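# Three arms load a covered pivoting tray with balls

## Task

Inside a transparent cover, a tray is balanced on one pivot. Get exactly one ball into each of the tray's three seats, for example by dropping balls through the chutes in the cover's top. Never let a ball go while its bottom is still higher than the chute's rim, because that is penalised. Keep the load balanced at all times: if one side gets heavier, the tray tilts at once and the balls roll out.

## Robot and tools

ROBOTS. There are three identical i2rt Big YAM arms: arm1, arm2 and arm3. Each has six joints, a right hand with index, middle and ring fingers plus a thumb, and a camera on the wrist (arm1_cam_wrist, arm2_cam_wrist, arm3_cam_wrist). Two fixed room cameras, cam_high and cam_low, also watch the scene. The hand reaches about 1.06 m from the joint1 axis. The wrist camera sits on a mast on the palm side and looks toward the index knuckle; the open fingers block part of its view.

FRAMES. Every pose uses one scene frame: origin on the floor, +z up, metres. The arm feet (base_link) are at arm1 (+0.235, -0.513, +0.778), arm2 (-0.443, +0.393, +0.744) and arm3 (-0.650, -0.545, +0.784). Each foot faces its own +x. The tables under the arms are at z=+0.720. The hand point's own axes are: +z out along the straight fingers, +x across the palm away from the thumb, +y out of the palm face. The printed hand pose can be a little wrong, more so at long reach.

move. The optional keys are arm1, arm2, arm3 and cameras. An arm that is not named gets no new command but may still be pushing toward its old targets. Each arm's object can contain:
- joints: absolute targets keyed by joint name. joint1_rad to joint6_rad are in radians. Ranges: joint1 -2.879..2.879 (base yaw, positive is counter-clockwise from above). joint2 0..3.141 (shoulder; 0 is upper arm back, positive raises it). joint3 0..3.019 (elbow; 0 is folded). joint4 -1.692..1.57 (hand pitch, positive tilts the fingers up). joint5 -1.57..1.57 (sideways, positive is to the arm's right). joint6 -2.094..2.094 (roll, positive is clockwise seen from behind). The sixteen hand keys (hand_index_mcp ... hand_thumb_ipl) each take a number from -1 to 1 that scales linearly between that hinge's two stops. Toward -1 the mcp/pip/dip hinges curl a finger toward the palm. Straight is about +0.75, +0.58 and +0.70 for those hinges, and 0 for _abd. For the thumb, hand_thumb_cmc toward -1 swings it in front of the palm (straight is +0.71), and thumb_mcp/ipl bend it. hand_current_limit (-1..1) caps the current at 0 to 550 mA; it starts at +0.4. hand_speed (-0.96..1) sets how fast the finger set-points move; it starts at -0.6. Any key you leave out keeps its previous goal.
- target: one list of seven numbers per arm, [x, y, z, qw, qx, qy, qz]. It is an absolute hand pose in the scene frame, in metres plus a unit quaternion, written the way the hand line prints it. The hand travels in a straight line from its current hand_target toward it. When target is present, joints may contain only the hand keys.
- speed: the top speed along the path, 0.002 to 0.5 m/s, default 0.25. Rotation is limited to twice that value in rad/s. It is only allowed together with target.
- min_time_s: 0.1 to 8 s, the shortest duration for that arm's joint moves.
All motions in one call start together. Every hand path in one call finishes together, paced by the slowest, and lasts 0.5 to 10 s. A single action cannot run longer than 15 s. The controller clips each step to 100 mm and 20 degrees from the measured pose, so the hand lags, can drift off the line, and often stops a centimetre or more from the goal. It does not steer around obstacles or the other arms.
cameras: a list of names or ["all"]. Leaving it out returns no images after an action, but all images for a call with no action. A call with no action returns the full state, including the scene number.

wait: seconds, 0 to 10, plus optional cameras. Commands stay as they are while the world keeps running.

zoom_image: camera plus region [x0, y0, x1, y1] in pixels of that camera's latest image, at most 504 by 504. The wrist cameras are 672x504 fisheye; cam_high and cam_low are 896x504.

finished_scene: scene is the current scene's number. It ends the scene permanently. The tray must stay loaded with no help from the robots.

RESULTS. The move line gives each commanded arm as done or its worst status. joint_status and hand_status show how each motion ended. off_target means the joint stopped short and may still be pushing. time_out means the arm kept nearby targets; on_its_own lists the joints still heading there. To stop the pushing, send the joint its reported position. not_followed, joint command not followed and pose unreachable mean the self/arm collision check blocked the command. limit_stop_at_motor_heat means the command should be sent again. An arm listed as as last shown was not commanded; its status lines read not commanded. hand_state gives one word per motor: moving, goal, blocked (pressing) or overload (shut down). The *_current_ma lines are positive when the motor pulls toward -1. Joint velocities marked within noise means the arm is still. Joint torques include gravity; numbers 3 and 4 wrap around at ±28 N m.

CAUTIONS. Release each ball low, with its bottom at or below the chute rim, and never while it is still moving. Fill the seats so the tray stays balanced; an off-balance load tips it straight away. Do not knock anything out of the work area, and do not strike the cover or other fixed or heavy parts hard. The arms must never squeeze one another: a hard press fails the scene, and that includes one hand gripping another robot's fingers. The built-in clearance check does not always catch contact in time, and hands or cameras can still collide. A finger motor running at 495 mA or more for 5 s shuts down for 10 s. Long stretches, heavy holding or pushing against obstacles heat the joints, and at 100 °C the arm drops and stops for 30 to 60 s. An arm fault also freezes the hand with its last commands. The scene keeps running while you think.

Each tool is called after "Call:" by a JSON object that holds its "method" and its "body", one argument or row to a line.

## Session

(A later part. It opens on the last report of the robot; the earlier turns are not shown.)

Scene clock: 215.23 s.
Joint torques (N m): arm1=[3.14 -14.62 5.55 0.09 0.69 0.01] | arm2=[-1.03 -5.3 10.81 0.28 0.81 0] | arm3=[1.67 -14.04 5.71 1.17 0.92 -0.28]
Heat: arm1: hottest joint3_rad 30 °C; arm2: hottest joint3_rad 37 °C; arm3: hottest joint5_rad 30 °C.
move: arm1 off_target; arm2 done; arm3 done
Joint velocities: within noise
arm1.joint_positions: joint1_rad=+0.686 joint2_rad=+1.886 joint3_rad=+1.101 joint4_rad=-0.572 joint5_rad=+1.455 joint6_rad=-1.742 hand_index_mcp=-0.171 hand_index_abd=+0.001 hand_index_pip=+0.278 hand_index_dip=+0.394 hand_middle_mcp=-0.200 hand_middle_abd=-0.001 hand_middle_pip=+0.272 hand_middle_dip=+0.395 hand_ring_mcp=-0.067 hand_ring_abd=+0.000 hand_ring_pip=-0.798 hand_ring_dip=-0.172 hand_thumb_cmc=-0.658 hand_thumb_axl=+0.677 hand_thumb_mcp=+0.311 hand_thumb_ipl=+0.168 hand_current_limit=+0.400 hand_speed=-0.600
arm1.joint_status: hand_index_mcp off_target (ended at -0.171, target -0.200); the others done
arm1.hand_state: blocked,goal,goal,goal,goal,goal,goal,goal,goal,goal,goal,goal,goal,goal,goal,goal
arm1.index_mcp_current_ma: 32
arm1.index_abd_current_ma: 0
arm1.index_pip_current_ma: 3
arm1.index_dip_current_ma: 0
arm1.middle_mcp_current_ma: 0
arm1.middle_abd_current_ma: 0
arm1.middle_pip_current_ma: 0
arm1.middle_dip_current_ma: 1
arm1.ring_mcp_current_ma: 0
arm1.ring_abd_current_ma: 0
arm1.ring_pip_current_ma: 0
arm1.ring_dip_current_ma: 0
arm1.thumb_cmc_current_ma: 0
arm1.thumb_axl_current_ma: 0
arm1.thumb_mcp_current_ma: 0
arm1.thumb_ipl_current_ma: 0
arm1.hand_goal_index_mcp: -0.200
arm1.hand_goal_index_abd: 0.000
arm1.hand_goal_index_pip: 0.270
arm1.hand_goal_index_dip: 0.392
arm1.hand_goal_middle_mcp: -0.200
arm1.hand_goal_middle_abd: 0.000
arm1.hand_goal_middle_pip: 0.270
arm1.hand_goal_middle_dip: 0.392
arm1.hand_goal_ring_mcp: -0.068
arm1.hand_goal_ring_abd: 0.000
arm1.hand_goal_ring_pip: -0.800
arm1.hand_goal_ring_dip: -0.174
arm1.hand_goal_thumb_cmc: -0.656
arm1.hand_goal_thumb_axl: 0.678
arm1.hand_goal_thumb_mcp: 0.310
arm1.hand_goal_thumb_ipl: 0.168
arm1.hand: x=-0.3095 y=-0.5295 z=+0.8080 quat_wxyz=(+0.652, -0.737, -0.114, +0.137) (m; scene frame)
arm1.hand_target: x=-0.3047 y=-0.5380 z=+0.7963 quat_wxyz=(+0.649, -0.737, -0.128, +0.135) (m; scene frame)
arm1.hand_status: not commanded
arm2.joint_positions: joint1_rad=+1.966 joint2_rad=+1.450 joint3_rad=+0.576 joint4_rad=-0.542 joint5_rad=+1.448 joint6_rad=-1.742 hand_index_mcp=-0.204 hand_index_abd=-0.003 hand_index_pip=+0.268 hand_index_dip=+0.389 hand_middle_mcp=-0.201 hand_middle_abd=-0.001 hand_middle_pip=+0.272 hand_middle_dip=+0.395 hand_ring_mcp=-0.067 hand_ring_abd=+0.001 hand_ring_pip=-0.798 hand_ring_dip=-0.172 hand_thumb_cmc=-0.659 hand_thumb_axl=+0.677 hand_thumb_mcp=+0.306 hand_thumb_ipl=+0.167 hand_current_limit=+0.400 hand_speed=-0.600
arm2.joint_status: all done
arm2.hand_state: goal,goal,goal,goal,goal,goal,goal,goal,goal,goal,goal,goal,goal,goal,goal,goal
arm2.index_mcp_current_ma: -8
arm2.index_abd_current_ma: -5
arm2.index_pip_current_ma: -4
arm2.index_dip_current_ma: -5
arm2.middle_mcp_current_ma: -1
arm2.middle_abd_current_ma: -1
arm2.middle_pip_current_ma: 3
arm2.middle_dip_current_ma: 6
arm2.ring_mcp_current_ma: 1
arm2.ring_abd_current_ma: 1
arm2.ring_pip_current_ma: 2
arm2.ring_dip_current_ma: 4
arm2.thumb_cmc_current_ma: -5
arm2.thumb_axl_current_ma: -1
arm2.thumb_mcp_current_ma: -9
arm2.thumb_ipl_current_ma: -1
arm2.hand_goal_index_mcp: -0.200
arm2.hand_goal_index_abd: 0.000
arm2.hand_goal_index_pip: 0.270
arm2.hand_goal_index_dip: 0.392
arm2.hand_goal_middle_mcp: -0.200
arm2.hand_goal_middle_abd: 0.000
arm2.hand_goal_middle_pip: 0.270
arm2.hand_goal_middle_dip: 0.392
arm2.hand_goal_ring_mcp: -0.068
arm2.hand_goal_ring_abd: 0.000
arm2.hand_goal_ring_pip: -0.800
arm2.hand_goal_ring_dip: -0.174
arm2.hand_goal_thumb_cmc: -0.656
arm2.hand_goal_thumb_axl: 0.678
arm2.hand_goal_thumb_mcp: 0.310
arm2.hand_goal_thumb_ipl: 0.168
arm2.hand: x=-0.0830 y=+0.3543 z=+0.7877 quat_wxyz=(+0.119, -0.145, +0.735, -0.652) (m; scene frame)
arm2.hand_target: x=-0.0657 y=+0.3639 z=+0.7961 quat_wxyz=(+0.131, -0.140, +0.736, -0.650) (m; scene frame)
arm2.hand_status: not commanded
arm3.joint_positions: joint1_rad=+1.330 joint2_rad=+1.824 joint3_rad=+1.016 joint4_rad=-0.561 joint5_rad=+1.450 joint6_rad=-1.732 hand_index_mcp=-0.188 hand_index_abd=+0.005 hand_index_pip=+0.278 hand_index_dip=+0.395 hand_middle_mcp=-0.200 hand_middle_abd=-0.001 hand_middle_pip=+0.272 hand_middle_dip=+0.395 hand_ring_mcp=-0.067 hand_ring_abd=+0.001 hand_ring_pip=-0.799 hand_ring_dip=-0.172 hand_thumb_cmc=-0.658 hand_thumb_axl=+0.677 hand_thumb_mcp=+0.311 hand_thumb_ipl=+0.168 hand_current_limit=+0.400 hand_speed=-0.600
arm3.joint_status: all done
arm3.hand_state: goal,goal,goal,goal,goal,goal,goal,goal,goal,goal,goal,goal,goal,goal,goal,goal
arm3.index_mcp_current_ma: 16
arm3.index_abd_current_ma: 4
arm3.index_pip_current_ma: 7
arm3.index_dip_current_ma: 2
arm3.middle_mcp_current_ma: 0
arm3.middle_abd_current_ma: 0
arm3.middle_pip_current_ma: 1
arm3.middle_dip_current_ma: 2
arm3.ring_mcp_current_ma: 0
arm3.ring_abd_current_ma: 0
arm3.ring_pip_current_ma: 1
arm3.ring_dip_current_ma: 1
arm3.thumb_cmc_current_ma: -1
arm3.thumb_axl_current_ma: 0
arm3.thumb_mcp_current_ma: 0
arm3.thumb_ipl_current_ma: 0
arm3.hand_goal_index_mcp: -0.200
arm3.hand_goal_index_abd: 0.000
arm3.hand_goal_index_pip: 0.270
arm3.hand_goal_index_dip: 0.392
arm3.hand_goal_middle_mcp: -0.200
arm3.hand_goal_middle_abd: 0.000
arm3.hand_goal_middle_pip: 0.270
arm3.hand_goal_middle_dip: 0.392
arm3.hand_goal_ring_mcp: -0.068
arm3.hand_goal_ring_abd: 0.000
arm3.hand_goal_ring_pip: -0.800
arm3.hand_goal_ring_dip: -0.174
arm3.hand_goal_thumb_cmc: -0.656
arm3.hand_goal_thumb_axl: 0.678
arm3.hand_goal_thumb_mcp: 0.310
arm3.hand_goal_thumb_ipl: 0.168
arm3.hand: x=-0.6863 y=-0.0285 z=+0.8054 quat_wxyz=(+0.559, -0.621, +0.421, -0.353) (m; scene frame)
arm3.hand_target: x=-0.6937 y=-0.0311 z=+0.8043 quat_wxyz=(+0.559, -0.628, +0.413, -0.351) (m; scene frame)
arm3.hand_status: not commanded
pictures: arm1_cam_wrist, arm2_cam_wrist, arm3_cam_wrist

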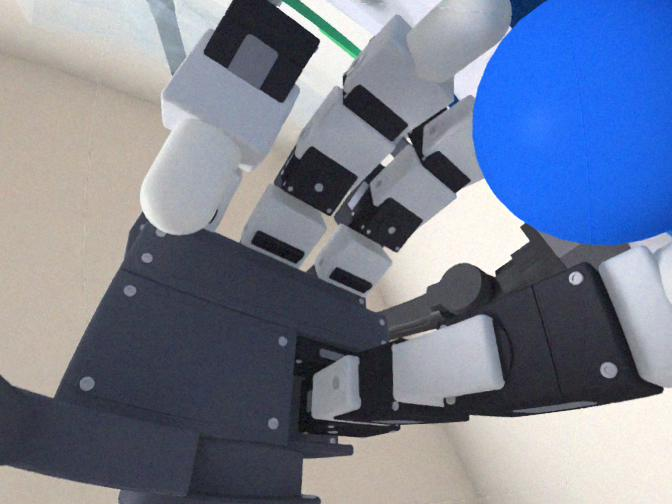

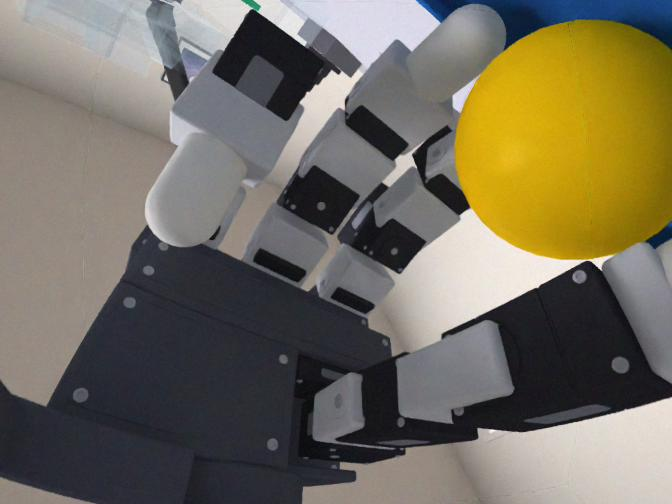

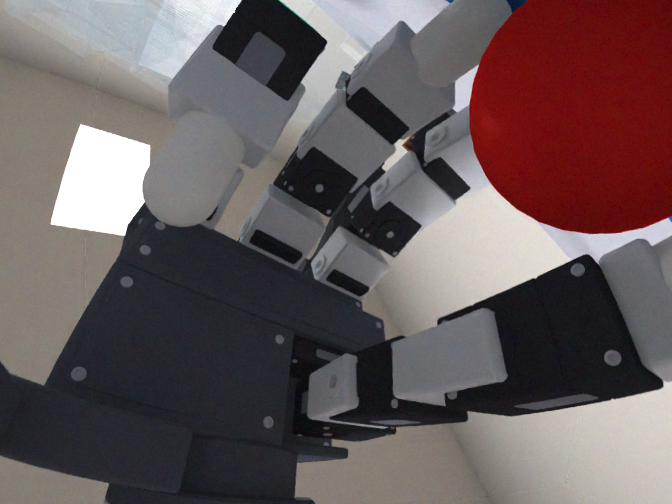

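Call:
{"method": "move", "body": {
  "arm1": {"joints":{"hand_index_mcp":-0.26,"hand_middle_mcp":-0.26,"hand_thumb_mcp":0.22}},
  "arm2": {"joints":{"joint2_rad":1.435,"joint3_rad":0.620,"joint4_rad":-0.560,"hand_index_mcp":-0.26,"hand_middle_mcp":-0.26,"hand_thumb_mcp":0.22},"min_time_s":0.6},
  "arm3": {"joints":{"hand_index_mcp":-0.26,"hand_middle_mcp":-0.26,"hand_thumb_mcp":0.22}},
  "cameras": ["arm1_cam_wrist","arm2_cam_wrist","arm3_cam_wrist"]
}}

Scene clock: 221.10 s.
Joint torques (N m): arm1=[2.67 -14.97 6.16 0.03 0.86 -0.01] | arm2=[-1.03 -7.36 10.8 0.06 0.86 0] | arm3=[1.55 -13.92 5.64 1.22 0.92 -0.27]
Heat: arm1: hottest joint3_rad 30 °C; arm2: hottest joint3_rad 37 °C; arm3: hottest joint5_rad 30 °C.
move: arm1 done; arm2 done; arm3 done
Joint velocities: within noise
arm1.joint_positions: joint1_rad=+0.693 joint2_rad=+1.889 joint3_rad=+1.093 joint4_rad=-0.571 joint5_rad=+1.450 joint6_rad=-1.742 hand_index_mcp=-0.257 hand_index_abd=+0.002 hand_index_pip=+0.274 hand_index_dip=+0.394 hand_middle_mcp=-0.254 hand_middle_abd=-0.001 hand_middle_pip=+0.274 hand_middle_dip=+0.395 hand_ring_mcp=-0.067 hand_ring_abd=+0.000 hand_ring_pip=-0.798 hand_ring_dip=-0.172 hand_thumb_cmc=-0.655 hand_thumb_axl=+0.677 hand_thumb_mcp=+0.236 hand_thumb_ipl=+0.170 hand_current_limit=+0.400 hand_speed=-0.600
arm1.joint_status: all done
arm1.hand_state: goal,goal,goal,goal,goal,goal,goal,goal,goal,goal,goal,goal,goal,goal,goal,goal
arm1.index_mcp_current_ma: 1
arm1.index_abd_current_ma: 0
arm1.index_pip_current_ma: 1
arm1.index_dip_current_ma: 0
arm1.middle_mcp_current_ma: 2
arm1.middle_abd_current_ma: 0
arm1.middle_pip_current_ma: 1
arm1.middle_dip_current_ma: 1
arm1.ring_mcp_current_ma: 0
arm1.ring_abd_current_ma: 0
arm1.ring_pip_current_ma: 0
arm1.ring_dip_current_ma: 0
arm1.thumb_cmc_current_ma: 0
arm1.thumb_axl_current_ma: 0
arm1.thumb_mcp_current_ma: 17
arm1.thumb_ipl_current_ma: 0
arm1.hand_goal_index_mcp: -0.260
arm1.hand_goal_index_abd: 0.000
arm1.hand_goal_index_pip: 0.270
arm1.hand_goal_index_dip: 0.392
arm1.hand_goal_middle_mcp: -0.260
arm1.hand_goal_middle_abd: 0.000
arm1.hand_goal_middle_pip: 0.270
arm1.hand_goal_middle_dip: 0.392
arm1.hand_goal_ring_mcp: -0.068
arm1.hand_goal_ring_abd: 0.000
arm1.hand_goal_ring_pip: -0.800
arm1.hand_goal_ring_dip: -0.174
arm1.hand_goal_thumb_cmc: -0.656
arm1.hand_goal_thumb_axl: 0.678
arm1.hand_goal_thumb_mcp: 0.220
arm1.hand_goal_thumb_ipl: 0.168
arm1.hand: x=-0.3060 y=-0.5328 z=+0.8036 quat_wxyz=(+0.650, -0.738, -0.120, +0.136) (m; scene frame)
arm1.hand_target: x=-0.3047 y=-0.5380 z=+0.7963 quat_wxyz=(+0.649, -0.737, -0.128, +0.135) (m; scene frame)
arm1.hand_status: not commanded
arm2.joint_positions: joint1_rad=+1.967 joint2_rad=+1.450 joint3_rad=+0.577 joint4_rad=-0.552 joint5_rad=+1.447 joint6_rad=-1.742 hand_index_mcp=-0.255 hand_index_abd=+0.002 hand_index_pip=+0.272 hand_index_dip=+0.392 hand_middle_mcp=-0.256 hand_middle_abd=-0.001 hand_middle_pip=+0.273 hand_middle_dip=+0.395 hand_ring_mcp=-0.067 hand_ring_abd=+0.001 hand_ring_pip=-0.798 hand_ring_dip=-0.172 hand_thumb_cmc=-0.656 hand_thumb_axl=+0.677 hand_thumb_mcp=+0.237 hand_thumb_ipl=+0.169 hand_current_limit=+0.400 hand_speed=-0.600
arm2.joint_status: all done
arm2.hand_state: goal,goal,goal,goal,goal,goal,goal,goal,goal,goal,goal,goal,goal,goal,goal,goal
arm2.index_mcp_current_ma: 10
arm2.index_abd_current_ma: 2
arm2.index_pip_current_ma: 3
arm2.index_dip_current_ma: -1
arm2.middle_mcp_current_ma: 7
arm2.middle_abd_current_ma: -1
arm2.middle_pip_current_ma: 5
arm2.middle_dip_current_ma: 6
arm2.ring_mcp_current_ma: 1
arm2.ring_abd_current_ma: 1
arm2.ring_pip_current_ma: 2
arm2.ring_dip_current_ma: 4
arm2.thumb_cmc_current_ma: 0
arm2.thumb_axl_current_ma: -1
arm2.thumb_mcp_current_ma: 57
arm2.thumb_ipl_current_ma: 2
arm2.hand_goal_index_mcp: -0.260
arm2.hand_goal_index_abd: 0.000
arm2.hand_goal_index_pip: 0.270
arm2.hand_goal_index_dip: 0.392
arm2.hand_goal_middle_mcp: -0.260
arm2.hand_goal_middle_abd: 0.000
arm2.hand_goal_middle_pip: 0.270
arm2.hand_goal_middle_dip: 0.392
arm2.hand_goal_ring_mcp: -0.068
arm2.hand_goal_ring_abd: 0.000
arm2.hand_goal_ring_pip: -0.800
arm2.hand_goal_ring_dip: -0.174
arm2.hand_goal_thumb_cmc: -0.656
arm2.hand_goal_thumb_axl: 0.678
arm2.hand_goal_thumb_mcp: 0.220
arm2.hand_goal_thumb_ipl: 0.168
arm2.hand: x=-0.0839 y=+0.3546 z=+0.7876 quat_wxyz=(+0.116, -0.148, +0.734, -0.652) (m; scene frame)
arm2.hand_target: x=-0.0658 y=+0.3639 z=+0.8042 quat_wxyz=(+0.135, -0.136, +0.736, -0.649) (m; scene frame)
arm2.hand_status: not commanded
arm3.joint_positions: joint1_rad=+1.333 joint2_rad=+1.823 joint3_rad=+1.016 joint4_rad=-0.561 joint5_rad=+1.449 joint6_rad=-1.732 hand_index_mcp=-0.259 hand_index_abd=+0.003 hand_index_pip=+0.273 hand_index_dip=+0.395 hand_middle_mcp=-0.246 hand_middle_abd=-0.002 hand_middle_pip=+0.278 hand_middle_dip=+0.395 hand_ring_mcp=-0.067 hand_ring_abd=+0.001 hand_ring_pip=-0.799 hand_ring_dip=-0.172 hand_thumb_cmc=-0.653 hand_thumb_axl=+0.677 hand_thumb_mcp=+0.239 hand_thumb_ipl=+0.171 hand_current_limit=+0.400 hand_speed=-0.600
arm3.joint_status: all done
arm3.hand_state: goal,goal,goal,goal,goal,goal,goal,goal,goal,goal,goal,goal,goal,goal,goal,goal
arm3.index_mcp_current_ma: 0
arm3.index_abd_current_ma: 1
arm3.index_pip_current_ma: 2
arm3.index_dip_current_ma: 2
arm3.middle_mcp_current_ma: 20
arm3.middle_abd_current_ma: -1
arm3.middle_pip_current_ma: 7
arm3.middle_dip_current_ma: 2
arm3.ring_mcp_current_ma: 0
arm3.ring_abd_current_ma: 0
arm3.ring_pip_current_ma: 1
arm3.ring_dip_current_ma: 1
arm3.thumb_cmc_current_ma: 2
arm3.thumb_axl_current_ma: 0
arm3.thumb_mcp_current_ma: 39
arm3.thumb_ipl_current_ma: 3
arm3.hand_goal_index_mcp: -0.260
arm3.hand_goal_index_abd: 0.000
arm3.hand_goal_index_pip: 0.270
arm3.hand_goal_index_dip: 0.392
arm3.hand_goal_middle_mcp: -0.260
arm3.hand_goal_middle_abd: 0.000
arm3.hand_goal_middle_pip: 0.270
arm3.hand_goal_middle_dip: 0.392
arm3.hand_goal_ring_mcp: -0.068
arm3.hand_goal_ring_abd: 0.000
arm3.hand_goal_ring_pip: -0.800
arm3.hand_goal_ring_dip: -0.174
arm3.hand_goal_thumb_cmc: -0.656
arm3.hand_goal_thumb_axl: 0.678
arm3.hand_goal_thumb_mcp: 0.220
arm3.hand_goal_thumb_ipl: 0.168
arm3.hand: x=-0.6880 y=-0.0285 z=+0.8057 quat_wxyz=(+0.559, -0.622, +0.420, -0.352) (m; scene frame)
arm3.hand_target: x=-0.6936 y=-0.0311 z=+0.8043 quat_wxyz=(+0.559, -0.628, +0.413, -0.351) (m; scene frame)
arm3.hand_status: not commanded
pictures: arm1_cam_wrist, arm2_cam_wrist, arm3_cam_wrist

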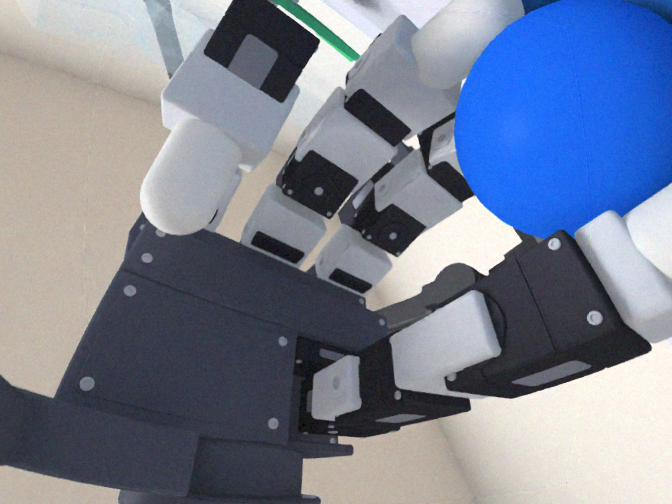

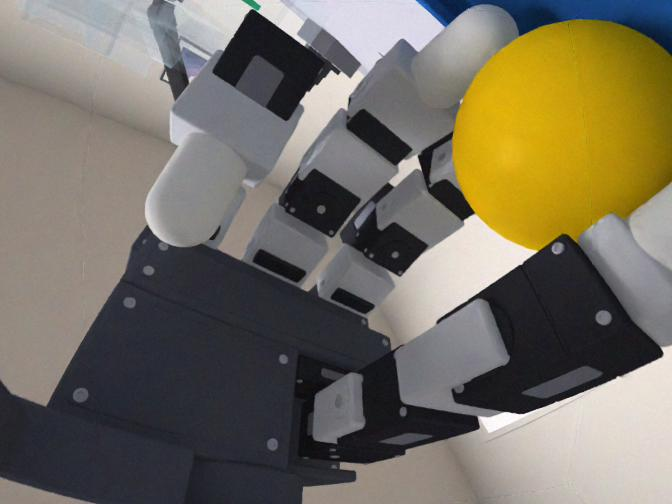

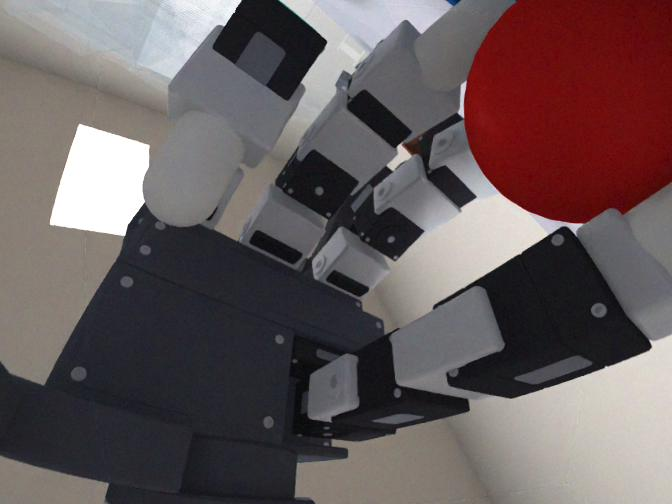

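Call:
{"method": "move", "body": {
  "arm1": {"joints":{"hand_index_mcp":-0.38,"hand_middle_mcp":-0.38,"hand_thumb_mcp":0.10}},
  "arm2": {"joints":{"joint2_rad":1.420,"joint3_rad":0.626},"min_time_s":0.6},
  "arm3": {"joints":{"hand_index_mcp":-0.38,"hand_middle_mcp":-0.38,"hand_thumb_mcp":0.10}}
}}

Call:
{"method": "move", "body": {
  "arm2": {"joints":{"hand_index_mcp":-0.38,"hand_middle_mcp":-0.38,"hand_thumb_mcp":0.10}},
  "cameras": ["arm1_cam_wrist","arm2_cam_wrist","arm3_cam_wrist","cam_low"]
}}

Scene clock: 225.63 s.
Joint torques (N m): arm1=[2.73 -14.92 6.16 0.06 0.85 0] | arm2=[-1.03 -8.06 11.43 0.12 0.91 0] | arm3=[1.32 -13.74 5.7 1.14 0.92 -0.27]
Heat: arm1: hottest joint2_rad 29 °C; arm2: hottest joint3_rad 37 °C; arm3: hottest joint5_rad 30 °C.
move: arm1 off_target; arm2 done; arm3 off_target
Joint velocities: within noise
arm1.joint_positions: joint1_rad=+0.693 joint2_rad=+1.889 joint3_rad=+1.093 joint4_rad=-0.571 joint5_rad=+1.450 joint6_rad=-1.742 hand_index_mcp=-0.284 hand_index_abd=+0.006 hand_index_pip=+0.292 hand_index_dip=+0.402 hand_middle_mcp=-0.280 hand_middle_abd=-0.012 hand_middle_pip=+0.294 hand_middle_dip=+0.404 hand_ring_mcp=-0.067 hand_ring_abd=+0.000 hand_ring_pip=-0.798 hand_ring_dip=-0.172 hand_thumb_cmc=-0.655 hand_thumb_axl=+0.677 hand_thumb_mcp=+0.226 hand_thumb_ipl=+0.188 hand_current_limit=+0.400 hand_speed=-0.600
arm1.joint_status: hand_index_mcp off_target (ended at -0.284, target -0.380); hand_middle_mcp off_target (ended at -0.280, target -0.380); hand_thumb_mcp off_target (ended at +0.226, target +0.100)
arm1.hand_state: blocked,goal,blocked,goal,blocked,goal,blocked,goal,goal,goal,goal,goal,goal,goal,blocked,blocked
arm1.index_mcp_current_ma: 229
arm1.index_abd_current_ma: 2
arm1.index_pip_current_ma: 18
arm1.index_dip_current_ma: 5
arm1.middle_mcp_current_ma: 244
arm1.middle_abd_current_ma: -5
arm1.middle_pip_current_ma: 21
arm1.middle_dip_current_ma: 7
arm1.ring_mcp_current_ma: 0
arm1.ring_abd_current_ma: 0
arm1.ring_pip_current_ma: 0
arm1.ring_dip_current_ma: 0
arm1.thumb_cmc_current_ma: 0
arm1.thumb_axl_current_ma: 0
arm1.thumb_mcp_current_ma: 385
arm1.thumb_ipl_current_ma: 26
arm1.hand_goal_index_mcp: -0.380
arm1.hand_goal_index_abd: 0.000
arm1.hand_goal_index_pip: 0.270
arm1.hand_goal_index_dip: 0.392
arm1.hand_goal_middle_mcp: -0.380
arm1.hand_goal_middle_abd: 0.000
arm1.hand_goal_middle_pip: 0.270
arm1.hand_goal_middle_dip: 0.392
arm1.hand_goal_ring_mcp: -0.068
arm1.hand_goal_ring_abd: 0.000
arm1.hand_goal_ring_pip: -0.800
arm1.hand_goal_ring_dip: -0.174
arm1.hand_goal_thumb_cmc: -0.656
arm1.hand_goal_thumb_axl: 0.678
arm1.hand_goal_thumb_mcp: 0.100
arm1.hand_goal_thumb_ipl: 0.168
arm1.hand: x=-0.3060 y=-0.5327 z=+0.8036 quat_wxyz=(+0.650, -0.738, -0.120, +0.136) (m; scene frame)
arm1.hand_target: x=-0.3047 y=-0.5380 z=+0.7962 quat_wxyz=(+0.649, -0.737, -0.128, +0.135) (m; scene frame)
arm1.hand_status: not commanded
arm2.joint_positions: joint1_rad=+1.967 joint2_rad=+1.444 joint3_rad=+0.577 joint4_rad=-0.554 joint5_rad=+1.446 joint6_rad=-1.742 hand_index_mcp=-0.255 hand_index_abd=+0.002 hand_index_pip=+0.273 hand_index_dip=+0.393 hand_middle_mcp=-0.256 hand_middle_abd=-0.001 hand_middle_pip=+0.273 hand_middle_dip=+0.395 hand_ring_mcp=-0.067 hand_ring_abd=+0.001 hand_ring_pip=-0.798 hand_ring_dip=-0.172 hand_thumb_cmc=-0.656 hand_thumb_axl=+0.677 hand_thumb_mcp=+0.236 hand_thumb_ipl=+0.170 hand_current_limit=+0.400 hand_speed=-0.600
arm2.joint_status: all done
arm2.hand_state: goal,goal,goal,goal,goal,goal,goal,goal,goal,goal,goal,goal,goal,goal,goal,goal
arm2.index_mcp_current_ma: 10
arm2.index_abd_current_ma: 3
arm2.index_pip_current_ma: 5
arm2.index_dip_current_ma: 2
arm2.middle_mcp_current_ma: 8
arm2.middle_abd_current_ma: -1
arm2.middle_pip_current_ma: 6
arm2.middle_dip_current_ma: 6
arm2.ring_mcp_current_ma: 1
arm2.ring_abd_current_ma: 1
arm2.ring_pip_current_ma: 2
arm2.ring_dip_current_ma: 4
arm2.thumb_cmc_current_ma: 0
arm2.thumb_axl_current_ma: -1
arm2.thumb_mcp_current_ma: 56
arm2.thumb_ipl_current_ma: 3
arm2.hand_goal_index_mcp: -0.260
arm2.hand_goal_index_abd: 0.000
arm2.hand_goal_index_pip: 0.270
arm2.hand_goal_index_dip: 0.392
arm2.hand_goal_middle_mcp: -0.260
arm2.hand_goal_middle_abd: 0.000
arm2.hand_goal_middle_pip: 0.270
arm2.hand_goal_middle_dip: 0.392
arm2.hand_goal_ring_mcp: -0.068
arm2.hand_goal_ring_abd: 0.000
arm2.hand_goal_ring_pip: -0.800
arm2.hand_goal_ring_dip: -0.174
arm2.hand_goal_thumb_cmc: -0.656
arm2.hand_goal_thumb_axl: 0.678
arm2.hand_goal_thumb_mcp: 0.220
arm2.hand_goal_thumb_ipl: 0.168
arm2.hand: x=-0.0837 y=+0.3548 z=+0.7892 quat_wxyz=(+0.118, -0.147, +0.735, -0.651) (m; scene frame)
arm2.hand_target: x=-0.0622 y=+0.3652 z=+0.8109 quat_wxyz=(+0.143, -0.129, +0.737, -0.647) (m; scene frame)
arm2.hand_status: not commanded
arm3.joint_positions: joint1_rad=+1.333 joint2_rad=+1.822 joint3_rad=+1.016 joint4_rad=-0.561 joint5_rad=+1.449 joint6_rad=-1.732 hand_index_mcp=-0.307 hand_index_abd=+0.007 hand_index_pip=+0.288 hand_index_dip=+0.400 hand_middle_mcp=-0.264 hand_middle_abd=-0.012 hand_middle_pip=+0.299 hand_middle_dip=+0.403 hand_ring_mcp=-0.067 hand_ring_abd=+0.001 hand_ring_pip=-0.799 hand_ring_dip=-0.172 hand_thumb_cmc=-0.651 hand_thumb_axl=+0.677 hand_thumb_mcp=+0.216 hand_thumb_ipl=+0.193 hand_current_limit=+0.400 hand_speed=-0.600
arm3.joint_status: hand_index_mcp off_target (ended at -0.307, target -0.380); hand_middle_mcp off_target (ended at -0.264, target -0.380); hand_thumb_mcp off_target (ended at +0.216, target +0.100)
arm3.hand_state: blocked,goal,goal,goal,blocked,goal,blocked,goal,goal,goal,goal,goal,goal,goal,blocked,blocked
arm3.index_mcp_current_ma: 205
arm3.index_abd_current_ma: 6
arm3.index_pip_current_ma: 26
arm3.index_dip_current_ma: 8
arm3.middle_mcp_current_ma: 385
arm3.middle_abd_current_ma: -12
arm3.middle_pip_current_ma: 50
arm3.middle_dip_current_ma: 13
arm3.ring_mcp_current_ma: 0
arm3.ring_abd_current_ma: 0
arm3.ring_pip_current_ma: 1
arm3.ring_dip_current_ma: 1
arm3.thumb_cmc_current_ma: 4
arm3.thumb_axl_current_ma: 0
arm3.thumb_mcp_current_ma: 385
arm3.thumb_ipl_current_ma: 61
arm3.hand_goal_index_mcp: -0.380
arm3.hand_goal_index_abd: 0.000
arm3.hand_goal_index_pip: 0.270
arm3.hand_goal_index_dip: 0.392
arm3.hand_goal_middle_mcp: -0.380
arm3.hand_goal_middle_abd: 0.000
arm3.hand_goal_middle_pip: 0.270
arm3.hand_goal_middle_dip: 0.392
arm3.hand_goal_ring_mcp: -0.068
arm3.hand_goal_ring_abd: 0.000
arm3.hand_goal_ring_pip: -0.800
arm3.hand_goal_ring_dip: -0.174
arm3.hand_goal_thumb_cmc: -0.656
arm3.hand_goal_thumb_axl: 0.678
arm3.hand_goal_thumb_mcp: 0.100
arm3.hand_goal_thumb_ipl: 0.168
arm3.hand: x=-0.6883 y=-0.0284 z=+0.8062 quat_wxyz=(+0.560, -0.622, +0.420, -0.351) (m; scene frame)
arm3.hand_target: x=-0.6936 y=-0.0311 z=+0.8043 quat_wxyz=(+0.559, -0.628, +0.413, -0.351) (m; scene frame)
arm3.hand_status: not commanded
pictures: none

Scene clock: 226.17 s.
Joint torques (N m): arm1=[2.61 -14.92 6.15 0.05 0.85 -0.01] | arm2=[-1.08 -7.94 11.37 0.14 0.9 -0.01] | arm3=[1.26 -13.86 5.63 1.21 0.93 -0.28]
Heat: arm1: hottest joint2_rad 29 °C; arm2: hottest joint3_rad 37 °C; arm3: hottest joint5_rad 30 °C.
move: arm2 off_target
Joint velocities: within noise
arm1, arm3: as last shown
arm2.joint_positions: joint1_rad=+1.967 joint2_rad=+1.443 joint3_rad=+0.578 joint4_rad=-0.554 joint5_rad=+1.446 joint6_rad=-1.742 hand_index_mcp=-0.279 hand_index_abd=+0.004 hand_index_pip=+0.292 hand_index_dip=+0.405 hand_middle_mcp=-0.280 hand_middle_abd=-0.004 hand_middle_pip=+0.293 hand_middle_dip=+0.405 hand_ring_mcp=-0.067 hand_ring_abd=+0.001 hand_ring_pip=-0.798 hand_ring_dip=-0.172 hand_thumb_cmc=-0.655 hand_thumb_axl=+0.677 hand_thumb_mcp=+0.230 hand_thumb_ipl=+0.184 hand_current_limit=+0.400 hand_speed=-0.600
arm2.joint_status: hand_index_mcp off_target (ended at -0.279, target -0.380); hand_middle_mcp off_target (ended at -0.280, target -0.380); hand_thumb_mcp off_target (ended at +0.230, target +0.100)
arm2.hand_state: blocked,goal,blocked,goal,blocked,goal,blocked,goal,goal,goal,goal,goal,goal,goal,blocked,goal
arm2.index_mcp_current_ma: 385
arm2.index_abd_current_ma: 7
arm2.index_pip_current_ma: 57
arm2.index_dip_current_ma: 29
arm2.middle_mcp_current_ma: 385
arm2.middle_abd_current_ma: -6
arm2.middle_pip_current_ma: 62
arm2.middle_dip_current_ma: 29
arm2.ring_mcp_current_ma: 1
arm2.ring_abd_current_ma: 1
arm2.ring_pip_current_ma: 2
arm2.ring_dip_current_ma: 4
arm2.thumb_cmc_current_ma: 1
arm2.thumb_axl_current_ma: -1
arm2.thumb_mcp_current_ma: 385
arm2.thumb_ipl_current_ma: 57
arm2.hand_goal_index_mcp: -0.380
arm2.hand_goal_index_abd: 0.000
arm2.hand_goal_index_pip: 0.270
arm2.hand_goal_index_dip: 0.392
arm2.hand_goal_middle_mcp: -0.380
arm2.hand_goal_middle_abd: 0.000
arm2.hand_goal_middle_pip: 0.270
arm2.hand_goal_middle_dip: 0.392
arm2.hand_goal_ring_mcp: -0.068
arm2.hand_goal_ring_abd: 0.000
arm2.hand_goal_ring_pip: -0.800
arm2.hand_goal_ring_dip: -0.174
arm2.hand_goal_thumb_cmc: -0.656
arm2.hand_goal_thumb_axl: 0.678
arm2.hand_goal_thumb_mcp: 0.100
arm2.hand_goal_thumb_ipl: 0.168
arm2.hand: x=-0.0833 y=+0.3549 z=+0.7897 quat_wxyz=(+0.118, -0.146, +0.735, -0.651) (m; scene frame)
arm2.hand_target: x=-0.0622 y=+0.3652 z=+0.8110 quat_wxyz=(+0.143, -0.129, +0.737, -0.647) (m; scene frame)
arm2.hand_status: not commanded
pictures: arm1_cam_wrist, arm2_cam_wrist, arm3_cam_wrist, cam_low

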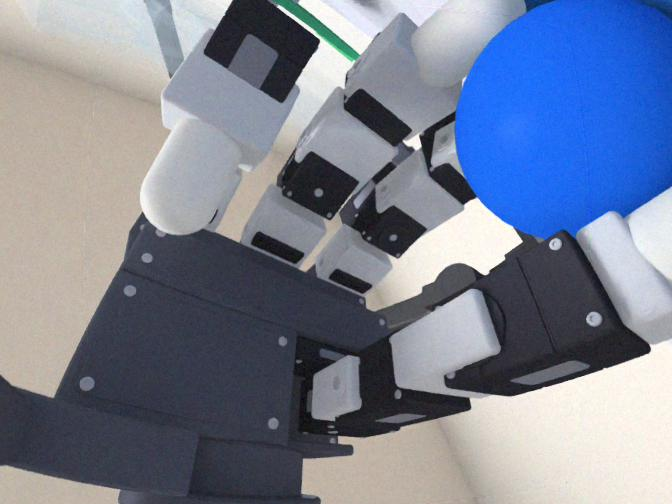

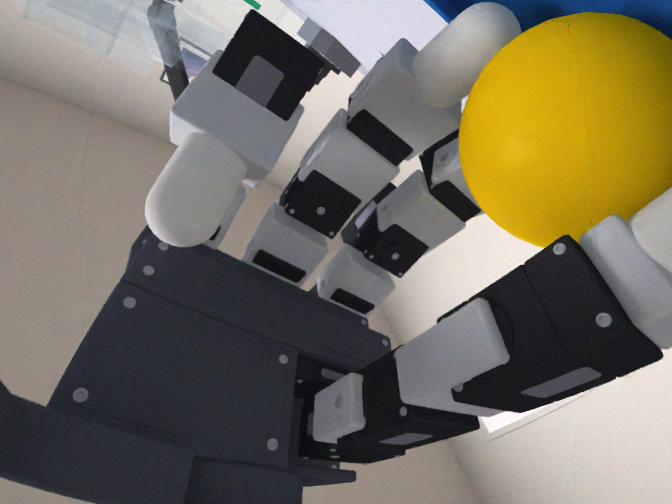

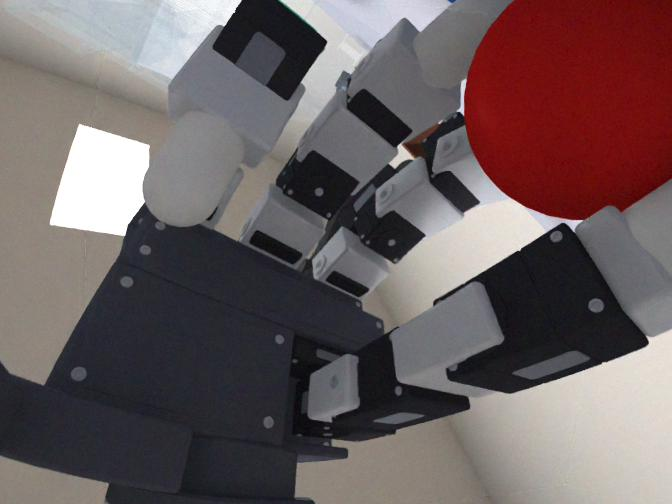

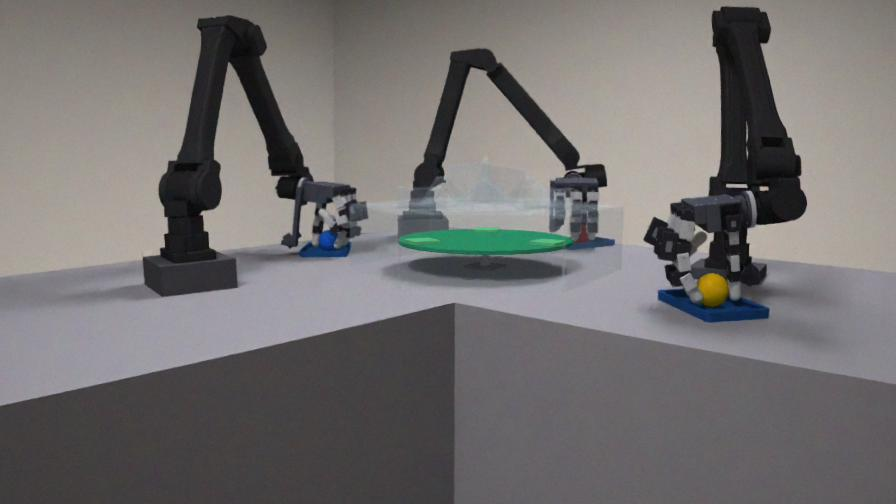

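Call:
{"method": "move", "body": {
  "arm1": {"joints":{"joint2_rad":1.80,"joint3_rad":1.16,"joint4_rad":-0.69},"min_time_s":1.0},
  "arm2": {"joints":{"joint2_rad":1.285,"joint3_rad":0.69,"joint4_rad":-0.747},"min_time_s":1.0},
  "arm3": {"joints":{"joint2_rad":1.724,"joint3_rad":1.085,"joint4_rad":-0.688},"min_time_s":1.0},
  "cameras": ["arm1_cam_wrist","arm2_cam_wrist","arm3_cam_wrist","cam_low"]
}}

Scene clock: 244.30 s.
Joint torques (N m): arm1=[2.61 -17.79 10.37 -0.53 1.09 -0.01] | arm2=[-1.03 -7.24 13.59 0.14 0.99 0] | arm3=[1.32 -14.04 10.07 0.58 0.98 -0.27]
Heat: arm1: hottest joint2_rad 29 °C; arm2: hottest joint3_rad 39 °C; arm3: hottest joint5_rad 30 °C.
move: arm1 done; arm2 done; arm3 done
Joint velocities: within noise
arm1.joint_positions: joint1_rad=+0.693 joint2_rad=+1.825 joint3_rad=+1.116 joint4_rad=-0.684 joint5_rad=+1.443 joint6_rad=-1.742 hand_index_mcp=-0.286 hand_index_abd=+0.013 hand_index_pip=+0.294 hand_index_dip=+0.405 hand_middle_mcp=-0.285 hand_middle_abd=-0.012 hand_middle_pip=+0.298 hand_middle_dip=+0.409 hand_ring_mcp=-0.067 hand_ring_abd=+0.000 hand_ring_pip=-0.798 hand_ring_dip=-0.172 hand_thumb_cmc=-0.648 hand_thumb_axl=+0.677 hand_thumb_mcp=+0.224 hand_thumb_ipl=+0.190 hand_current_limit=+0.400 hand_speed=-0.600
arm1.joint_status: all done
arm1.hand_state: blocked,goal,blocked,goal,blocked,goal,blocked,goal,goal,goal,goal,goal,goal,goal,blocked,blocked
arm1.index_mcp_current_ma: 219
arm1.index_abd_current_ma: 6
arm1.index_pip_current_ma: 21
arm1.index_dip_current_ma: 8
arm1.middle_mcp_current_ma: 224
arm1.middle_abd_current_ma: -5
arm1.middle_pip_current_ma: 26
arm1.middle_dip_current_ma: 12
arm1.ring_mcp_current_ma: 0
arm1.ring_abd_current_ma: 0
arm1.ring_pip_current_ma: 0
arm1.ring_dip_current_ma: 0
arm1.thumb_cmc_current_ma: 3
arm1.thumb_axl_current_ma: 0
arm1.thumb_mcp_current_ma: 385
arm1.thumb_ipl_current_ma: 29
arm1.hand_goal_index_mcp: -0.380
arm1.hand_goal_index_abd: 0.000
arm1.hand_goal_index_pip: 0.270
arm1.hand_goal_index_dip: 0.392
arm1.hand_goal_middle_mcp: -0.380
arm1.hand_goal_middle_abd: 0.000
arm1.hand_goal_middle_pip: 0.270
arm1.hand_goal_middle_dip: 0.392
arm1.hand_goal_ring_mcp: -0.068
arm1.hand_goal_ring_abd: 0.000
arm1.hand_goal_ring_pip: -0.800
arm1.hand_goal_ring_dip: -0.174
arm1.hand_goal_thumb_cmc: -0.656
arm1.hand_goal_thumb_axl: 0.678
arm1.hand_goal_thumb_mcp: 0.100
arm1.hand_goal_thumb_ipl: 0.168
arm1.hand: x=-0.3019 y=-0.5321 z=+0.8365 quat_wxyz=(+0.650, -0.738, -0.129, +0.126) (m; scene frame)
arm1.hand_target: x=-0.3186 y=-0.5432 z=+0.8644 quat_wxyz=(+0.646, -0.739, -0.114, +0.151) (m; scene frame)
arm1.hand_status: not commanded
arm2.joint_positions: joint1_rad=+1.967 joint2_rad=+1.308 joint3_rad=+0.633 joint4_rad=-0.742 joint5_rad=+1.443 joint6_rad=-1.742 hand_index_mcp=-0.280 hand_index_abd=+0.005 hand_index_pip=+0.293 hand_index_dip=+0.406 hand_middle_mcp=-0.282 hand_middle_abd=-0.004 hand_middle_pip=+0.294 hand_middle_dip=+0.406 hand_ring_mcp=-0.067 hand_ring_abd=+0.001 hand_ring_pip=-0.798 hand_ring_dip=-0.172 hand_thumb_cmc=-0.654 hand_thumb_axl=+0.677 hand_thumb_mcp=+0.230 hand_thumb_ipl=+0.185 hand_current_limit=+0.400 hand_speed=-0.600
arm2.joint_status: all done
arm2.hand_state: blocked,goal,blocked,goal,blocked,goal,blocked,goal,goal,goal,goal,goal,goal,goal,blocked,goal
arm2.index_mcp_current_ma: 385
arm2.index_abd_current_ma: 7
arm2.index_pip_current_ma: 60
arm2.index_dip_current_ma: 33
arm2.middle_mcp_current_ma: 385
arm2.middle_abd_current_ma: -6
arm2.middle_pip_current_ma: 66
arm2.middle_dip_current_ma: 33
arm2.ring_mcp_current_ma: 1
arm2.ring_abd_current_ma: 1
arm2.ring_pip_current_ma: 2
arm2.ring_dip_current_ma: 4
arm2.thumb_cmc_current_ma: 3
arm2.thumb_axl_current_ma: -1
arm2.thumb_mcp_current_ma: 385
arm2.thumb_ipl_current_ma: 61
arm2.hand_goal_index_mcp: -0.380
arm2.hand_goal_index_abd: 0.000
arm2.hand_goal_index_pip: 0.270
arm2.hand_goal_index_dip: 0.392
arm2.hand_goal_middle_mcp: -0.380
arm2.hand_goal_middle_abd: 0.000
arm2.hand_goal_middle_pip: 0.270
arm2.hand_goal_middle_dip: 0.392
arm2.hand_goal_ring_mcp: -0.068
arm2.hand_goal_ring_abd: 0.000
arm2.hand_goal_ring_pip: -0.800
arm2.hand_goal_ring_dip: -0.174
arm2.hand_goal_thumb_cmc: -0.656
arm2.hand_goal_thumb_axl: 0.678
arm2.hand_goal_thumb_mcp: 0.100
arm2.hand_goal_thumb_ipl: 0.168
arm2.hand: x=-0.0844 y=+0.3548 z=+0.8405 quat_wxyz=(+0.119, -0.146, +0.736, -0.650) (m; scene frame)
arm2.hand_target: x=-0.0633 y=+0.3648 z=+0.8679 quat_wxyz=(+0.147, -0.125, +0.738, -0.647) (m; scene frame)
arm2.hand_status: not commanded
arm3.joint_positions: joint1_rad=+1.333 joint2_rad=+1.733 joint3_rad=+1.050 joint4_rad=-0.681 joint5_rad=+1.448 joint6_rad=-1.734 hand_index_mcp=-0.307 hand_index_abd=+0.008 hand_index_pip=+0.292 hand_index_dip=+0.403 hand_middle_mcp=-0.265 hand_middle_abd=-0.012 hand_middle_pip=+0.303 hand_middle_dip=+0.407 hand_ring_mcp=-0.067 hand_ring_abd=+0.001 hand_ring_pip=-0.799 hand_ring_dip=-0.172 hand_thumb_cmc=-0.650 hand_thumb_axl=+0.677 hand_thumb_mcp=+0.213 hand_thumb_ipl=+0.194 hand_current_limit=+0.400 hand_speed=-0.600
arm3.joint_status: all done
arm3.hand_state: blocked,goal,blocked,goal,blocked,goal,blocked,goal,goal,goal,goal,goal,goal,goal,blocked,blocked
arm3.index_mcp_current_ma: 205
arm3.index_abd_current_ma: 6
arm3.index_pip_current_ma: 33
arm3.index_dip_current_ma: 12
arm3.middle_mcp_current_ma: 385
arm3.middle_abd_current_ma: -12
arm3.middle_pip_current_ma: 61
arm3.middle_dip_current_ma: 21
arm3.ring_mcp_current_ma: 0
arm3.ring_abd_current_ma: 0
arm3.ring_pip_current_ma: 1
arm3.ring_dip_current_ma: 1
arm3.thumb_cmc_current_ma: 5
arm3.thumb_axl_current_ma: 0
arm3.thumb_mcp_current_ma: 385
arm3.thumb_ipl_current_ma: 64
arm3.hand_goal_index_mcp: -0.380
arm3.hand_goal_index_abd: 0.000
arm3.hand_goal_index_pip: 0.270
arm3.hand_goal_index_dip: 0.392
arm3.hand_goal_middle_mcp: -0.380
arm3.hand_goal_middle_abd: 0.000
arm3.hand_goal_middle_pip: 0.270
arm3.hand_goal_middle_dip: 0.392
arm3.hand_goal_ring_mcp: -0.068
arm3.hand_goal_ring_abd: 0.000
arm3.hand_goal_ring_pip: -0.800
arm3.hand_goal_ring_dip: -0.174
arm3.hand_goal_thumb_cmc: -0.656
arm3.hand_goal_thumb_axl: 0.678
arm3.hand_goal_thumb_mcp: 0.100
arm3.hand_goal_thumb_ipl: 0.168
arm3.hand: x=-0.6885 y=-0.0274 z=+0.8535 quat_wxyz=(+0.560, -0.622, +0.421, -0.350) (m; scene frame)
arm3.hand_target: x=-0.6994 y=-0.0163 z=+0.8692 quat_wxyz=(+0.567, -0.620, +0.423, -0.339) (m; scene frame)
arm3.hand_status: not commanded
pictures: arm1_cam_wrist, arm2_cam_wrist, arm3_cam_wrist, cam_low

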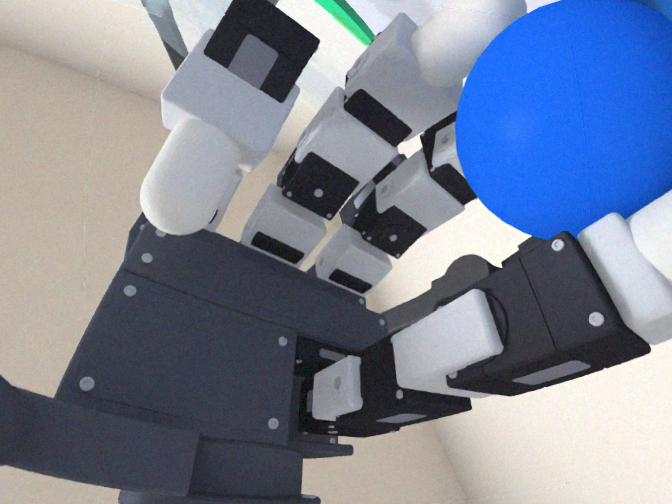

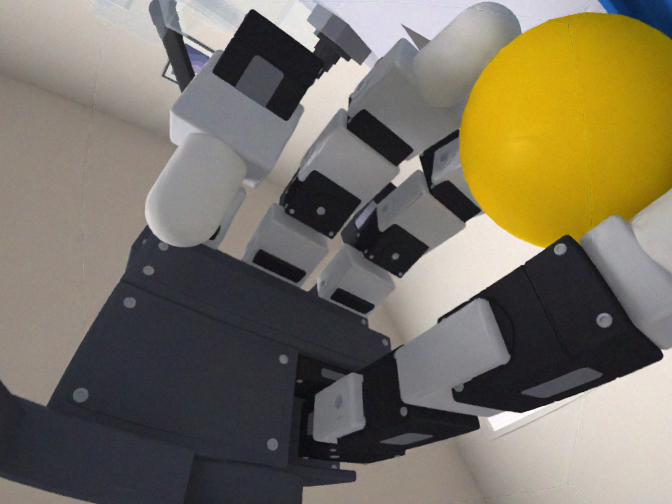

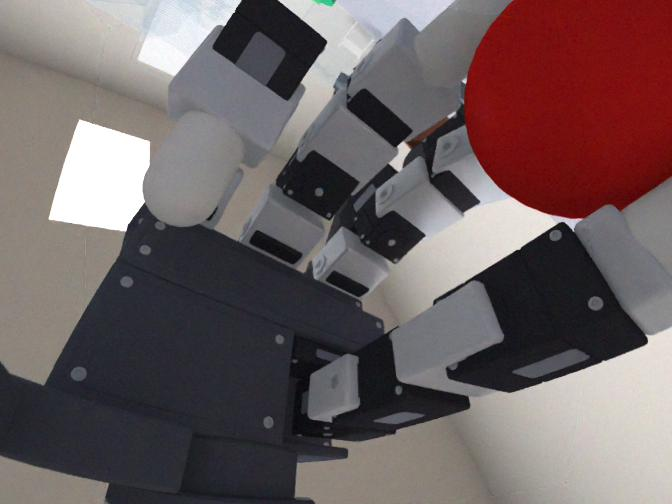

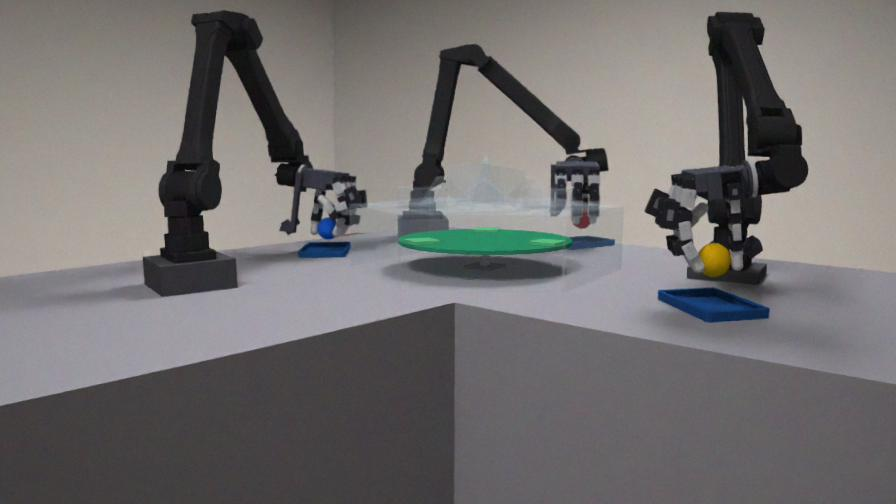

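Call:
{"method": "move", "body": {
  "arm1": {"joints":{"joint2_rad":1.385,"joint3_rad":1.30,"joint4_rad":-1.235},"min_time_s":2.2},
  "arm2": {"joints":{"joint2_rad":1.18,"joint3_rad":1.205,"joint4_rad":-1.33},"min_time_s":2.2},
  "arm3": {"joints":{"joint2_rad":1.34,"joint3_rad":1.26,"joint4_rad":-1.243},"min_time_s":2.2}
}}

Scene clock: 250.27 s.
Joint torques (N m): arm1=[2.49 -12.98 13.76 -0.51 1.13 -0.01] | arm2=[-0.97 -7.65 17.01 0.16 0.98 0.01] | arm3=[1.38 -9.99 13.07 0.64 1.01 -0.27]
Heat: arm1: hottest joint3_rad 30 °C; arm2: hottest joint3_rad 40 °C; arm3: hottest joint3_rad 30 °C.
move: arm1 done; arm2 done; arm3 done
Joint velocities: within noise
arm1.joint_positions: joint1_rad=+0.693 joint2_rad=+1.404 joint3_rad=+1.242 joint4_rad=-1.229 joint5_rad=+1.443 joint6_rad=-1.743 hand_index_mcp=-0.286 hand_index_abd=+0.013 hand_index_pip=+0.294 hand_index_dip=+0.405 hand_middle_mcp=-0.285 hand_middle_abd=-0.012 hand_middle_pip=+0.298 hand_middle_dip=+0.409 hand_ring_mcp=-0.067 hand_ring_abd=+0.000 hand_ring_pip=-0.798 hand_ring_dip=-0.172 hand_thumb_cmc=-0.648 hand_thumb_axl=+0.677 hand_thumb_mcp=+0.224 hand_thumb_ipl=+0.190 hand_current_limit=+0.400 hand_speed=-0.600
arm1.joint_status: all done
arm1.hand_state: blocked,goal,blocked,goal,blocked,goal,blocked,goal,goal,goal,goal,goal,goal,goal,blocked,blocked
arm1.index_mcp_current_ma: 219
arm1.index_abd_current_ma: 6
arm1.index_pip_current_ma: 21
arm1.index_dip_current_ma: 8
arm1.middle_mcp_current_ma: 224
arm1.middle_abd_current_ma: -5
arm1.middle_pip_current_ma: 26
arm1.middle_dip_current_ma: 12
arm1.ring_mcp_current_ma: 0
arm1.ring_abd_current_ma: 0
arm1.ring_pip_current_ma: 0
arm1.ring_dip_current_ma: 0
arm1.thumb_cmc_current_ma: 3
arm1.thumb_axl_current_ma: 0
arm1.thumb_mcp_current_ma: 385
arm1.thumb_ipl_current_ma: 29
arm1.hand_goal_index_mcp: -0.380
arm1.hand_goal_index_abd: 0.000
arm1.hand_goal_index_pip: 0.270
arm1.hand_goal_index_dip: 0.392
arm1.hand_goal_middle_mcp: -0.380
arm1.hand_goal_middle_abd: 0.000
arm1.hand_goal_middle_pip: 0.270
arm1.hand_goal_middle_dip: 0.392
arm1.hand_goal_ring_mcp: -0.068
arm1.hand_goal_ring_abd: 0.000
arm1.hand_goal_ring_pip: -0.800
arm1.hand_goal_ring_dip: -0.174
arm1.hand_goal_thumb_cmc: -0.656
arm1.hand_goal_thumb_axl: 0.678
arm1.hand_goal_thumb_mcp: 0.100
arm1.hand_goal_thumb_ipl: 0.168
arm1.hand: x=-0.2339 y=-0.5081 z=+1.0579 quat_wxyz=(+0.649, -0.739, -0.129, +0.127) (m; scene frame)
arm1.hand_target: x=-0.2417 y=-0.5152 z=+1.0911 quat_wxyz=(+0.646, -0.740, -0.110, +0.155) (m; scene frame)
arm1.hand_status: not commanded
arm2.joint_positions: joint1_rad=+1.967 joint2_rad=+1.202 joint3_rad=+1.135 joint4_rad=-1.325 joint5_rad=+1.443 joint6_rad=-1.742 hand_index_mcp=-0.280 hand_index_abd=+0.005 hand_index_pip=+0.293 hand_index_dip=+0.406 hand_middle_mcp=-0.282 hand_middle_abd=-0.004 hand_middle_pip=+0.294 hand_middle_dip=+0.406 hand_ring_mcp=-0.067 hand_ring_abd=+0.001 hand_ring_pip=-0.798 hand_ring_dip=-0.172 hand_thumb_cmc=-0.654 hand_thumb_axl=+0.677 hand_thumb_mcp=+0.230 hand_thumb_ipl=+0.185 hand_current_limit=+0.400 hand_speed=-0.600
arm2.joint_status: all done
arm2.hand_state: blocked,goal,blocked,goal,blocked,goal,blocked,goal,goal,goal,goal,goal,goal,goal,blocked,goal
arm2.index_mcp_current_ma: 385
arm2.index_abd_current_ma: 7
arm2.index_pip_current_ma: 60
arm2.index_dip_current_ma: 33
arm2.middle_mcp_current_ma: 385
arm2.middle_abd_current_ma: -6
arm2.middle_pip_current_ma: 66
arm2.middle_dip_current_ma: 33
arm2.ring_mcp_current_ma: 1
arm2.ring_abd_current_ma: 1
arm2.ring_pip_current_ma: 2
arm2.ring_dip_current_ma: 4
arm2.thumb_cmc_current_ma: 3
arm2.thumb_axl_current_ma: -1
arm2.thumb_mcp_current_ma: 385
arm2.thumb_ipl_current_ma: 61
arm2.hand_goal_index_mcp: -0.380
arm2.hand_goal_index_abd: 0.000
arm2.hand_goal_index_pip: 0.270
arm2.hand_goal_index_dip: 0.392
arm2.hand_goal_middle_mcp: -0.380
arm2.hand_goal_middle_abd: 0.000
arm2.hand_goal_middle_pip: 0.270
arm2.hand_goal_middle_dip: 0.392
arm2.hand_goal_ring_mcp: -0.068
arm2.hand_goal_ring_abd: 0.000
arm2.hand_goal_ring_pip: -0.800
arm2.hand_goal_ring_dip: -0.174
arm2.hand_goal_thumb_cmc: -0.656
arm2.hand_goal_thumb_axl: 0.678
arm2.hand_goal_thumb_mcp: 0.100
arm2.hand_goal_thumb_ipl: 0.168
arm2.hand: x=-0.0406 y=+0.3711 z=+1.0490 quat_wxyz=(+0.128, -0.138, +0.737, -0.649) (m; scene frame)
arm2.hand_target: x=-0.0336 y=+0.3761 z=+1.0868 quat_wxyz=(+0.161, -0.113, +0.740, -0.644) (m; scene frame)
arm2.hand_status: not commanded
arm3.joint_positions: joint1_rad=+1.333 joint2_rad=+1.346 joint3_rad=+1.216 joint4_rad=-1.236 joint5_rad=+1.447 joint6_rad=-1.734 hand_index_mcp=-0.307 hand_index_abd=+0.008 hand_index_pip=+0.292 hand_index_dip=+0.403 hand_middle_mcp=-0.265 hand_middle_abd=-0.012 hand_middle_pip=+0.303 hand_middle_dip=+0.408 hand_ring_mcp=-0.067 hand_ring_abd=+0.001 hand_ring_pip=-0.799 hand_ring_dip=-0.172 hand_thumb_cmc=-0.650 hand_thumb_axl=+0.677 hand_thumb_mcp=+0.213 hand_thumb_ipl=+0.194 hand_current_limit=+0.400 hand_speed=-0.600
arm3.joint_status: all done
arm3.hand_state: blocked,goal,blocked,goal,blocked,goal,blocked,goal,goal,goal,goal,goal,goal,goal,blocked,blocked
arm3.index_mcp_current_ma: 205
arm3.index_abd_current_ma: 6
arm3.index_pip_current_ma: 33
arm3.index_dip_current_ma: 12
arm3.middle_mcp_current_ma: 385
arm3.middle_abd_current_ma: -12
arm3.middle_pip_current_ma: 61
arm3.middle_dip_current_ma: 21
arm3.ring_mcp_current_ma: 0
arm3.ring_abd_current_ma: 0
arm3.ring_pip_current_ma: 1
arm3.ring_dip_current_ma: 1
arm3.thumb_cmc_current_ma: 5
arm3.thumb_axl_current_ma: 0
arm3.thumb_mcp_current_ma: 385
arm3.thumb_ipl_current_ma: 65
arm3.hand_goal_index_mcp: -0.380
arm3.hand_goal_index_abd: 0.000
arm3.hand_goal_index_pip: 0.270
arm3.hand_goal_index_dip: 0.392
arm3.hand_goal_middle_mcp: -0.380
arm3.hand_goal_middle_abd: 0.000
arm3.hand_goal_middle_pip: 0.270
arm3.hand_goal_middle_dip: 0.392
arm3.hand_goal_ring_mcp: -0.068
arm3.hand_goal_ring_abd: 0.000
arm3.hand_goal_ring_pip: -0.800
arm3.hand_goal_ring_dip: -0.174
arm3.hand_goal_thumb_cmc: -0.656
arm3.hand_goal_thumb_axl: 0.678
arm3.hand_goal_thumb_mcp: 0.100
arm3.hand_goal_thumb_ipl: 0.168
arm3.hand: x=-0.6632 y=-0.0841 z=+1.0670 quat_wxyz=(+0.559, -0.623, +0.420, -0.351) (m; scene frame)
arm3.hand_target: x=-0.6709 y=-0.0784 z=+1.0877 quat_wxyz=(+0.568, -0.620, +0.424, -0.338) (m; scene frame)
arm3.hand_status: not commanded
pictures: none


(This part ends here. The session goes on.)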